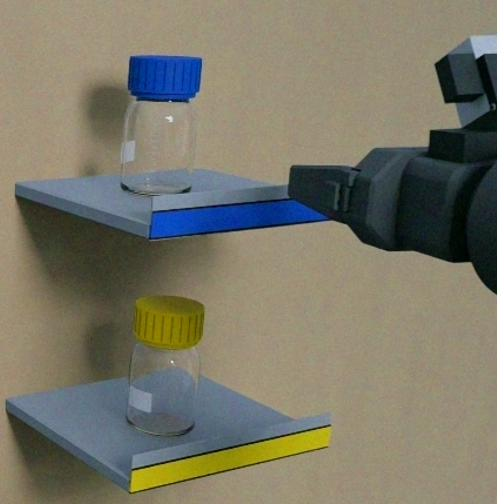

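Emit:
move --target '{"side": "right", "x": 0.25, "y": -0.20, "z": 1.30, "quat_wxyz": [0.5, -0.5, -0.5, 0.5]}' --min_time_s 1.2

Emit:
move --target '{"side": "right", "x": 0.27, "y": 0.13, "z": 1.21, "quat_wxyz": [0.4053, -0.4053, -0.5794, 0.5794]}' --min_time_s 1.2 --cameras '["right_wrist_camera"]'

Emit:
move --joints '{"head_pan_rad": 0.25, "head_tilt_rad": 0.4}' --cameras '["head_camera"]'

Scene clock: 173.63 s.
Joint torques (N m): left_arm=[-3.59 2.49 -0.62 -0.63 -0.15 -0.49 0.32] | right_arm=[-13.72 -7.26 -5.22 -4.73 0.86 -1.39 0.09]
External joint torques (N m): left_arm=[-0.72 0.92 -0.7 0 -0.16 -0.06 0.33] | right_arm=[0.28 -1.25 0.64 0.77 -0.37 0.18 0.1]
Wrist force (N): left_arm=[-0.3 0.7 -4.7] | right_arm=[3.4 4.6 0.7]
Wrist torque (N m): left_arm=[-0.19 0.04 -0.04] | right_arm=[-0.22 0.15 -0.04]
Wrist force, peak (N): left_arm=[0.1 1.0 -5.3] | right_arm=[4.9 5.7 0.2]
move: done
base_odometry: x=+3.633 y=-0.297 heading=-0.017
lidar_m: 0.58 0.60 0.86 1.17 1.90 2.87 5.26 3.02 2.59 2.06 0.81 0.60
base_status: not commanded
joint_positions: torso_squat_rad=+0.350 torso_shift_rad=+0.000 torso_pitch_rad=+0.000 torso_yaw_rad=+0.000 left_shoulder_pitch_rad=-0.048 left_shoulder_roll_rad=+0.048 left_shoulder_yaw_rad=-0.029 left_elbow_rad=-0.126 left_forearm_roll_rad=+0.039 left_wrist_pitch_rad=+0.009 left_hand_roll_rad=-0.012 left_gripper_m=+0.100 right_shoulder_pitch_rad=-0.406 right_shoulder_roll_rad=-0.558 right_shoulder_yaw_rad=+0.228 right_elbow_rad=-2.409 right_forearm_roll_rad=+0.133 right_wrist_pitch_rad=+1.240 right_hand_roll_rad=+0.898 right_gripper_m=+0.100 head_pan_rad=-0.450 head_tilt_rad=+0.300
joint_status: all done
wheel_motors_off: 0
motor_effort: left_wheel=+8(8) right_wheel=-5(6)
chest: x=-0.2280 y=-0.0002 z=+1.2475 quat_wxyz=(+1.000, +0.000, +0.000, +0.000) (m; base frame)
left_hand: x=-0.1340 y=+0.2541 z=+0.5691 quat_wxyz=(+0.996, +0.022, -0.081, -0.010) (m; base frame)
right_hand: x=+0.2496 y=-0.1998 z=+1.3001 quat_wxyz=(+0.499, -0.499, -0.500, +0.501) (m; base frame)
right_hand_status: reached (checked arc, planned for 1.2 s): 0 mm and 0.2 deg off.
pictures: none

Scene clock: 175.43 s.
Joint torques (N m): left_arm=[-3.14 2.24 -0.61 -0.71 -0.13 -0.3 0.24] | right_arm=[-15.81 3.46 -4.31 -7.55 1.13 -0.68 0.11]
External joint torques (N m): left_arm=[-0.27 0.68 -0.7 -0.08 -0.13 0.14 0.25] | right_arm=[1.07 -0.78 1.11 0.93 -0.29 0.37 0.11]
Wrist force (N): left_arm=[-0.1 0.8 -5.2] | right_arm=[2.4 5.2 1.2]
Wrist torque (N m): left_arm=[-0.20 0.05 -0.04] | right_arm=[-0.31 0.04 -0.03]
Wrist force, peak (N): left_arm=[0.3 1.0 -5.3] | right_arm=[2.7 6.0 -0.1]
move: done
base_odometry: x=+3.633 y=-0.297 heading=-0.017
lidar_m: 0.58 0.61 0.86 1.16 1.90 2.86 5.25 3.03 2.58 2.07 0.81 0.61
base_status: not commanded
joint_positions: torso_squat_rad=+0.350 torso_shift_rad=+0.000 torso_pitch_rad=+0.000 torso_yaw_rad=+0.000 left_shoulder_pitch_rad=-0.048 left_shoulder_roll_rad=+0.048 left_shoulder_yaw_rad=-0.029 left_elbow_rad=-0.126 left_forearm_roll_rad=+0.039 left_wrist_pitch_rad=+0.009 left_hand_roll_rad=-0.012 left_gripper_m=+0.100 right_shoulder_pitch_rad=-0.723 right_shoulder_roll_rad=+0.000 right_shoulder_yaw_rad=+0.809 right_elbow_rad=-1.643 right_forearm_roll_rad=+0.634 right_wrist_pitch_rad=+0.951 right_hand_roll_rad=+0.552 right_gripper_m=+0.100 head_pan_rad=-0.450 head_tilt_rad=+0.300
joint_status: all done
wheel_motors_off: 0
motor_effort: left_wheel=+8(8) right_wheel=-6(6)
chest: x=-0.2280 y=-0.0002 z=+1.2475 quat_wxyz=(+1.000, +0.000, +0.000, +0.000) (m; base frame)
left_hand: x=-0.1340 y=+0.2541 z=+0.5691 quat_wxyz=(+0.996, +0.022, -0.081, -0.010) (m; base frame)
right_hand: x=+0.2699 y=+0.1301 z=+1.2102 quat_wxyz=(+0.405, -0.405, -0.580, +0.579) (m; base frame)
right_hand_status: reached (checked arc, planned for 1.2 s): 0 mm and 0.0 deg off.
pictures: right_wrist_camera
camera_calibration:
right_wrist_camera: T_world_to_cam=[[0.32709, -0.943601, 0.0512832, -0.0324483], [-0.453494, -0.204348, -0.867516, 1.22583], [0.829069, 0.2605, -0.494758, 0.41326], [0, 0, 0, 1]] pos_world=[0.2239, 0.112223, 1.26956]

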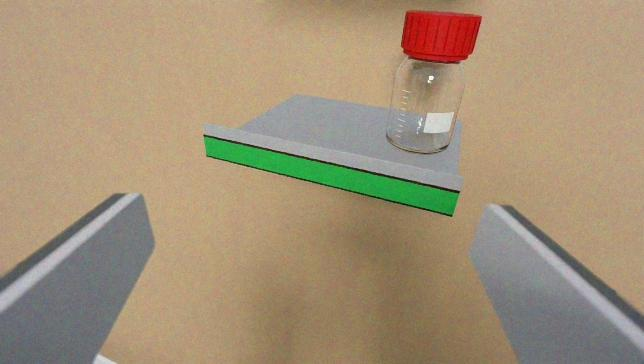

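Scene clock: 176.57 s.
Joint torques (N m): left_arm=[-3.32 2.4 -0.51 -0.65 -0.12 -0.55 0.41] | right_arm=[-16.11 3.79 -4.26 -7.47 1.1 -0.72 -0.03]
External joint torques (N m): left_arm=[-0.46 0.83 -0.6 -0.01 -0.13 -0.11 0.42] | right_arm=[0.77 -0.44 1.16 1.02 -0.32 0.34 -0.02]
Wrist force (N): left_arm=[0.2 0.9 -4.8] | right_arm=[3.4 4.5 0.9]
Wrist torque (N m): left_arm=[-0.23 0.09 -0.04] | right_arm=[-0.24 0.16 -0.04]
Wrist force, peak (N): left_arm=[0.0 1.2 -5.3] | right_arm=[2.9 5.4 1.4]
move: done
base_odometry: x=+3.633 y=-0.297 heading=-0.017
lidar_m: 0.58 0.61 0.86 1.17 1.91 2.86 5.26 3.04 2.57 2.07 0.81 0.60
base_status: not commanded
joint_positions: torso_squat_rad=+0.350 torso_shift_rad=+0.000 torso_pitch_rad=+0.000 torso_yaw_rad=+0.000 left_shoulder_pitch_rad=-0.048 left_shoulder_roll_rad=+0.048 left_shoulder_yaw_rad=-0.029 left_elbow_rad=-0.126 left_forearm_roll_rad=+0.039 left_wrist_pitch_rad=+0.009 left_hand_roll_rad=-0.012 left_gripper_m=+0.100 right_shoulder_pitch_rad=-0.723 right_shoulder_roll_rad=+0.000 right_shoulder_yaw_rad=+0.809 right_elbow_rad=-1.643 right_forearm_roll_rad=+0.634 right_wrist_pitch_rad=+0.951 right_hand_roll_rad=+0.552 right_gripper_m=+0.100 head_pan_rad=+0.250 head_tilt_rad=+0.400
joint_status: all done
wheel_motors_off: 0
motor_effort: left_wheel=+8(8) right_wheel=-6(6)
chest: x=-0.2280 y=-0.0002 z=+1.2475 quat_wxyz=(+1.000, +0.000, +0.000, +0.000) (m; base frame)
left_hand: x=-0.1340 y=+0.2541 z=+0.5691 quat_wxyz=(+0.996, +0.022, -0.081, -0.010) (m; base frame)
right_hand: x=+0.2699 y=+0.1301 z=+1.2102 quat_wxyz=(+0.405, -0.405, -0.580, +0.579) (m; base frame)
pictures: head_camera
camera_calibration:
head_camera: T_world_to_cam=[[0.221322, -0.974874, 0.0252539, 0.0135035], [-0.34075, -0.101571, -0.934651, 1.34116], [0.913732, 0.198254, -0.354668, 0.644778], [0, 0, 0, 1]] pos_world=[-0.135144, 0.0215574, 1.48186]

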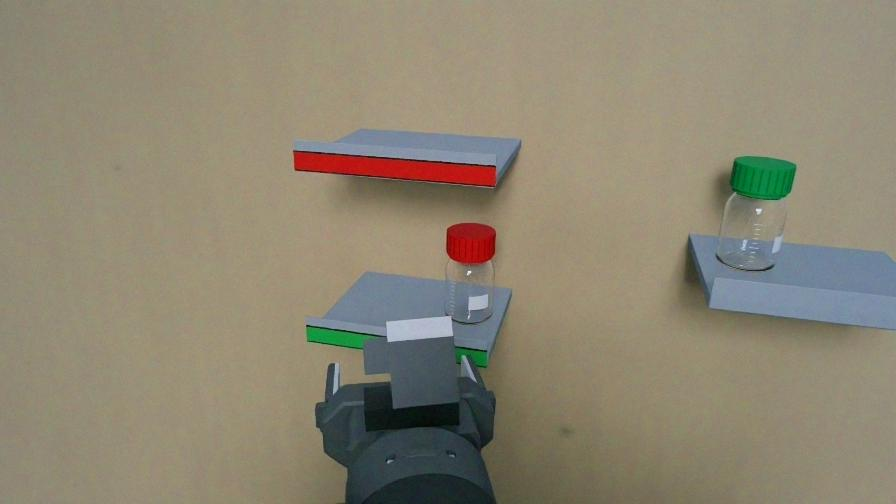

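Emit:
move --target '{"side": "right", "x": 0.27, "y": 0.111, "z": 1.21, "quat_wxyz": [0.4053, -0.4053, -0.5794, 0.5794]}' --min_time_s 0.4

Emit:
move --base '{"x_m_s": 0.25, "for_s": 0.86}' --cameras '["right_wrist_camera", "head_camera"]'

Scene clock: 178.97 s.
Joint torques (N m): left_arm=[-2.84 2.43 -0.44 -0.61 -0.11 -0.49 0.33] | right_arm=[-14.84 3.42 -5.62 -7.55 1.08 -1.06 0.01]
External joint torques (N m): left_arm=[0.03 0.87 -0.52 0.02 -0.12 -0.06 0.33] | right_arm=[1.96 -0.25 -0.01 0.85 -0.32 0.04 0.02]
Wrist force (N): left_arm=[0.2 0.9 -5.1] | right_arm=[2.6 4.2 0.2]
Wrist torque (N m): left_arm=[-0.22 0.10 -0.04] | right_arm=[-0.22 0.01 -0.27]
Wrist force, peak (N): left_arm=[0.0 0.9 -5.3] | right_arm=[3.0 5.6 0.4]
move: done
base_odometry: x=+3.633 y=-0.297 heading=-0.017
lidar_m: 0.58 0.60 0.86 1.17 1.91 2.86 5.25 3.03 2.58 2.07 0.82 0.60
base_status: not commanded
joint_positions: torso_squat_rad=+0.350 torso_shift_rad=+0.000 torso_pitch_rad=+0.000 torso_yaw_rad=+0.000 left_shoulder_pitch_rad=-0.048 left_shoulder_roll_rad=+0.048 left_shoulder_yaw_rad=-0.029 left_elbow_rad=-0.126 left_forearm_roll_rad=+0.039 left_wrist_pitch_rad=+0.009 left_hand_roll_rad=-0.012 left_gripper_m=+0.100 right_shoulder_pitch_rad=-0.693 right_shoulder_roll_rad=-0.053 right_shoulder_yaw_rad=+0.801 right_elbow_rad=-1.713 right_forearm_roll_rad=+0.603 right_wrist_pitch_rad=+0.951 right_hand_roll_rad=+0.576 right_gripper_m=+0.100 head_pan_rad=+0.250 head_tilt_rad=+0.400
joint_status: all done
wheel_motors_off: 0
motor_effort: left_wheel=+8(8) right_wheel=-5(7)
chest: x=-0.2280 y=-0.0002 z=+1.2475 quat_wxyz=(+1.000, +0.000, +0.000, +0.000) (m; base frame)
left_hand: x=-0.1340 y=+0.2541 z=+0.5691 quat_wxyz=(+0.996, +0.022, -0.081, -0.010) (m; base frame)
right_hand: x=+0.2699 y=+0.1112 z=+1.2101 quat_wxyz=(+0.405, -0.405, -0.580, +0.579) (m; base frame)
right_hand_status: reached (checked arc, planned for 0.4 s): 0 mm and 0.0 deg off.
pictures: none

Scene clock: 180.77 s.
Joint torques (N m): left_arm=[-2.58 2.3 -0.65 -0.66 -0.23 -0.53 0.21] | right_arm=[-14.78 3.56 -5.63 -7.63 1.11 -0.93 0.05]
External joint torques (N m): left_arm=[0.29 0.73 -0.74 -0.03 -0.24 -0.09 0.22] | right_arm=[2.03 -0.12 -0.02 0.78 -0.29 0.17 0.06]
Wrist force (N): left_arm=[-0.1 1.2 -5.0] | right_arm=[2.7 4.8 0.5]
Wrist torque (N m): left_arm=[-0.23 0.07 -0.04] | right_arm=[-0.26 0.01 -0.25]
Wrist force, peak (N): left_arm=[-0.4 0.9 -5.3] | right_arm=[3.5 4.9 1.6]
move: done
base_odometry: x=+3.850 y=-0.301 heading=-0.017
lidar_m: 0.37 0.39 0.55 1.14 2.00 2.56 5.47 3.19 2.60 1.34 0.52 0.38
base_status: done (sent for 0.87 of 0.87 s)
joint_positions: torso_squat_rad=+0.350 torso_shift_rad=+0.000 torso_pitch_rad=+0.000 torso_yaw_rad=+0.000 left_shoulder_pitch_rad=-0.048 left_shoulder_roll_rad=+0.048 left_shoulder_yaw_rad=-0.029 left_elbow_rad=-0.126 left_forearm_roll_rad=+0.039 left_wrist_pitch_rad=+0.009 left_hand_roll_rad=-0.012 left_gripper_m=+0.100 right_shoulder_pitch_rad=-0.693 right_shoulder_roll_rad=-0.053 right_shoulder_yaw_rad=+0.801 right_elbow_rad=-1.713 right_forearm_roll_rad=+0.603 right_wrist_pitch_rad=+0.951 right_hand_roll_rad=+0.576 right_gripper_m=+0.100 head_pan_rad=+0.250 head_tilt_rad=+0.400
joint_status: not commanded
wheel_motors_off: 0
motor_effort: left_wheel=+1(28) right_wheel=-5(28)
chest: x=-0.2279 y=-0.0002 z=+1.2475 quat_wxyz=(+1.000, +0.000, +0.000, +0.000) (m; base frame)
left_hand: x=-0.1339 y=+0.2541 z=+0.5691 quat_wxyz=(+0.996, +0.022, -0.081, -0.010) (m; base frame)
right_hand: x=+0.2700 y=+0.1111 z=+1.2100 quat_wxyz=(+0.405, -0.405, -0.579, +0.579) (m; base frame)
pictures: head_camera, right_wrist_camera
camera_calibration:
head_camera: T_world_to_cam=[[0.221304, -0.974881, 0.025132, 0.0136374], [-0.340978, -0.101497, -0.934576, 1.34108], [0.913651, 0.198256, -0.354874, 0.64489], [0, 0, 0, 1]] pos_world=[-0.134943, 0.0215573, 1.48186]
right_wrist_camera: T_world_to_cam=[[0.326815, -0.943683, 0.051522, -0.050545], [-0.453684, -0.204476, -0.867387, 1.22182], [0.829073, 0.260101, -0.49496, 0.418345], [0, 0, 0, 1]] pos_world=[0.223999, 0.0933219, 1.26946]

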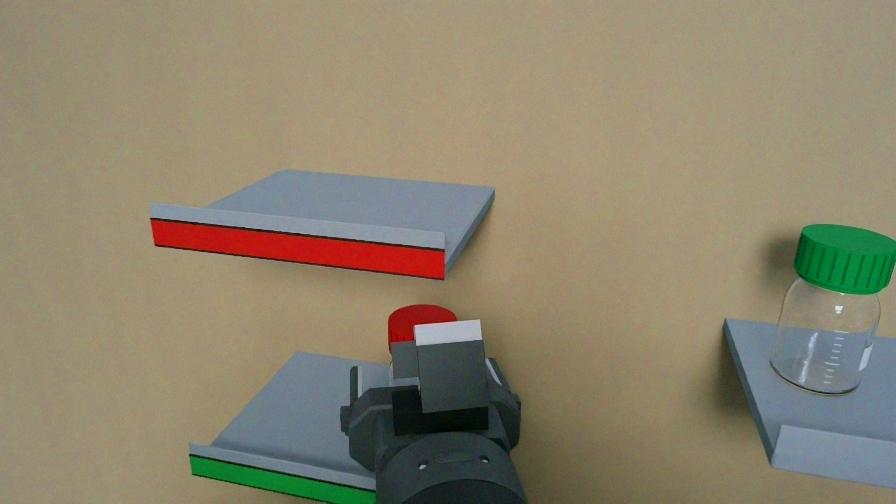

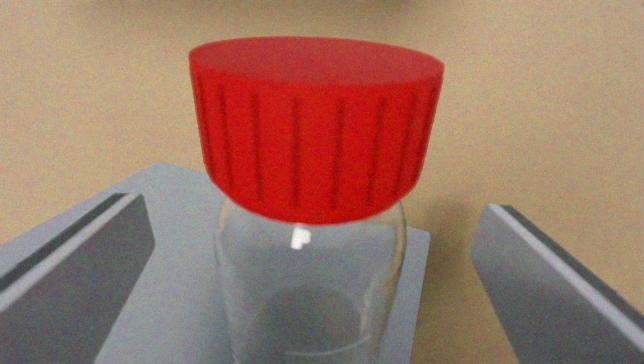

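Emit:
move --base '{"x_m_s": 0.09, "for_s": 0.23}'

Emit:
move --joints '{"right_gripper_m": 0.045}' --cameras '["right_wrist_camera", "head_camera"]'

Scene clock: 181.93 s.
Joint torques (N m): left_arm=[-2.2 2.54 -0.66 -0.54 -0.1 -0.29 0.17] | right_arm=[-15.64 3.53 -5.35 -7.7 1.19 -0.9 0.27]
External joint torques (N m): left_arm=[0.67 0.97 -0.75 0.09 -0.1 0.15 0.17] | right_arm=[1.17 -0.14 0.27 0.7 -0.21 0.2 0.28]
Wrist force (N): left_arm=[0.2 0.9 -5.0] | right_arm=[2.7 5.0 0.4]
Wrist torque (N m): left_arm=[-0.22 0.09 -0.04] | right_arm=[-0.23 0.06 -0.25]
Wrist force, peak (N): left_arm=[0.4 0.9 -5.3] | right_arm=[3.7 4.7 1.1]
move: done
base_odometry: x=+3.871 y=-0.302 heading=-0.016
lidar_m: 0.35 0.36 0.52 1.14 2.00 2.58 5.49 3.21 2.60 1.25 0.49 0.36
base_status: done (sent for 0.23 of 0.23 s)
joint_positions: torso_squat_rad=+0.350 torso_shift_rad=+0.000 torso_pitch_rad=+0.000 torso_yaw_rad=+0.000 left_shoulder_pitch_rad=-0.048 left_shoulder_roll_rad=+0.048 left_shoulder_yaw_rad=-0.029 left_elbow_rad=-0.126 left_forearm_roll_rad=+0.039 left_wrist_pitch_rad=+0.009 left_hand_roll_rad=-0.012 left_gripper_m=+0.100 right_shoulder_pitch_rad=-0.693 right_shoulder_roll_rad=-0.053 right_shoulder_yaw_rad=+0.801 right_elbow_rad=-1.713 right_forearm_roll_rad=+0.603 right_wrist_pitch_rad=+0.951 right_hand_roll_rad=+0.576 right_gripper_m=+0.100 head_pan_rad=+0.250 head_tilt_rad=+0.400
joint_status: not commanded
wheel_motors_off: 0
motor_effort: left_wheel=+1(30) right_wheel=-4(15)
chest: x=-0.2279 y=-0.0002 z=+1.2475 quat_wxyz=(+1.000, +0.000, +0.000, +0.000) (m; base frame)
left_hand: x=-0.1339 y=+0.2541 z=+0.5691 quat_wxyz=(+0.996, +0.022, -0.081, -0.010) (m; base frame)
right_hand: x=+0.2701 y=+0.1111 z=+1.2100 quat_wxyz=(+0.405, -0.405, -0.579, +0.579) (m; base frame)
pictures: none

Scene clock: 183.07 s.
Joint torques (N m): left_arm=[-2.21 2.64 -0.48 -0.57 -0.11 -0.41 0.19] | right_arm=[-14.68 4.15 -5.21 -7.85 1.33 -0.85 0.04]
External joint torques (N m): left_arm=[0.65 1.08 -0.56 0.06 -0.12 0.03 0.19] | right_arm=[2.13 0.48 0.4 0.56 -0.07 0.25 0.05]
Wrist force (N): left_arm=[0.0 0.8 -5.1] | right_arm=[3.0 5.0 0.6]
Wrist torque (N m): left_arm=[-0.20 0.08 -0.06] | right_arm=[-0.28 0.01 -0.21]
Wrist force, peak (N): left_arm=[0.0 1.0 -5.3] | right_arm=[3.7 5.3 0.8]
move: off_target
base_odometry: x=+3.871 y=-0.302 heading=-0.016
lidar_m: 0.34 0.36 0.52 1.14 2.00 2.57 5.49 3.20 2.59 1.25 0.49 0.36
base_status: not commanded
joint_positions: torso_squat_rad=+0.350 torso_shift_rad=+0.000 torso_pitch_rad=+0.000 torso_yaw_rad=+0.000 left_shoulder_pitch_rad=-0.048 left_shoulder_roll_rad=+0.048 left_shoulder_yaw_rad=-0.029 left_elbow_rad=-0.126 left_forearm_roll_rad=+0.039 left_wrist_pitch_rad=+0.009 left_hand_roll_rad=-0.012 left_gripper_m=+0.100 right_shoulder_pitch_rad=-0.693 right_shoulder_roll_rad=-0.053 right_shoulder_yaw_rad=+0.801 right_elbow_rad=-1.713 right_forearm_roll_rad=+0.603 right_wrist_pitch_rad=+0.951 right_hand_roll_rad=+0.576 right_gripper_m=+0.055 head_pan_rad=+0.250 head_tilt_rad=+0.400
joint_status: right_gripper_m off_target (ended at +0.055, target +0.045)
wheel_motors_off: 0
motor_effort: left_wheel=+2(2) right_wheel=-4(6)
chest: x=-0.2279 y=-0.0002 z=+1.2475 quat_wxyz=(+1.000, +0.000, +0.000, +0.000) (m; base frame)
left_hand: x=-0.1339 y=+0.2541 z=+0.5691 quat_wxyz=(+0.996, +0.022, -0.081, -0.010) (m; base frame)
right_hand: x=+0.2701 y=+0.1111 z=+1.2100 quat_wxyz=(+0.405, -0.405, -0.579, +0.579) (m; base frame)
pictures: head_camera, right_wrist_camera
camera_calibration:
head_camera: T_world_to_cam=[[0.2213, -0.974882, 0.0251124, 0.0136657], [-0.341067, -0.101496, -0.934544, 1.34102], [0.913619, 0.198249, -0.354961, 0.645015], [0, 0, 0, 1]] pos_world=[-0.134943, 0.0215573, 1.48186]
right_wrist_camera: T_world_to_cam=[[0.326801, -0.94369, 0.051493, -0.0505317], [-0.453695, -0.204445, -0.867389, 1.22178], [0.829073, 0.260101, -0.49496, 0.418213], [0, 0, 0, 1]] pos_world=[0.224099, 0.0933219, 1.26936]

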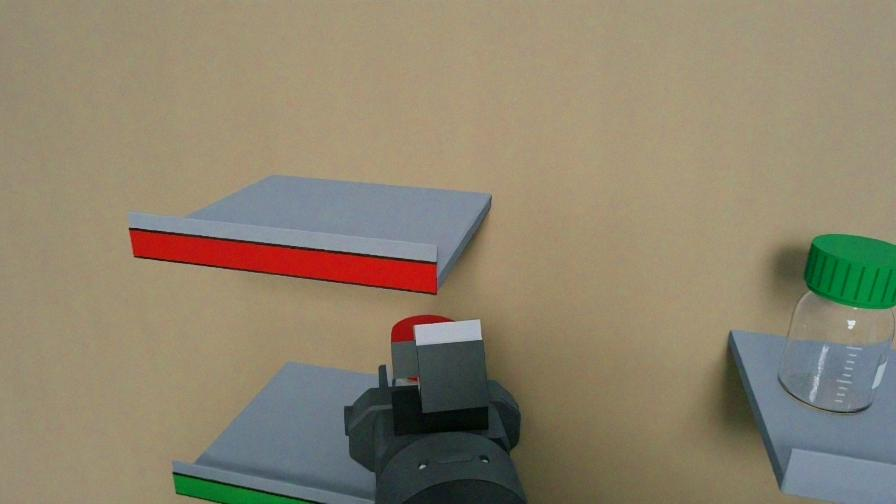

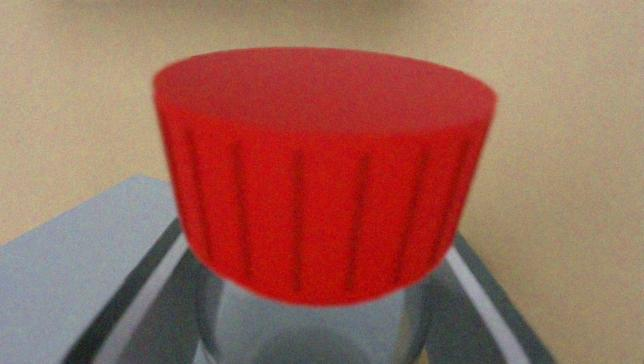

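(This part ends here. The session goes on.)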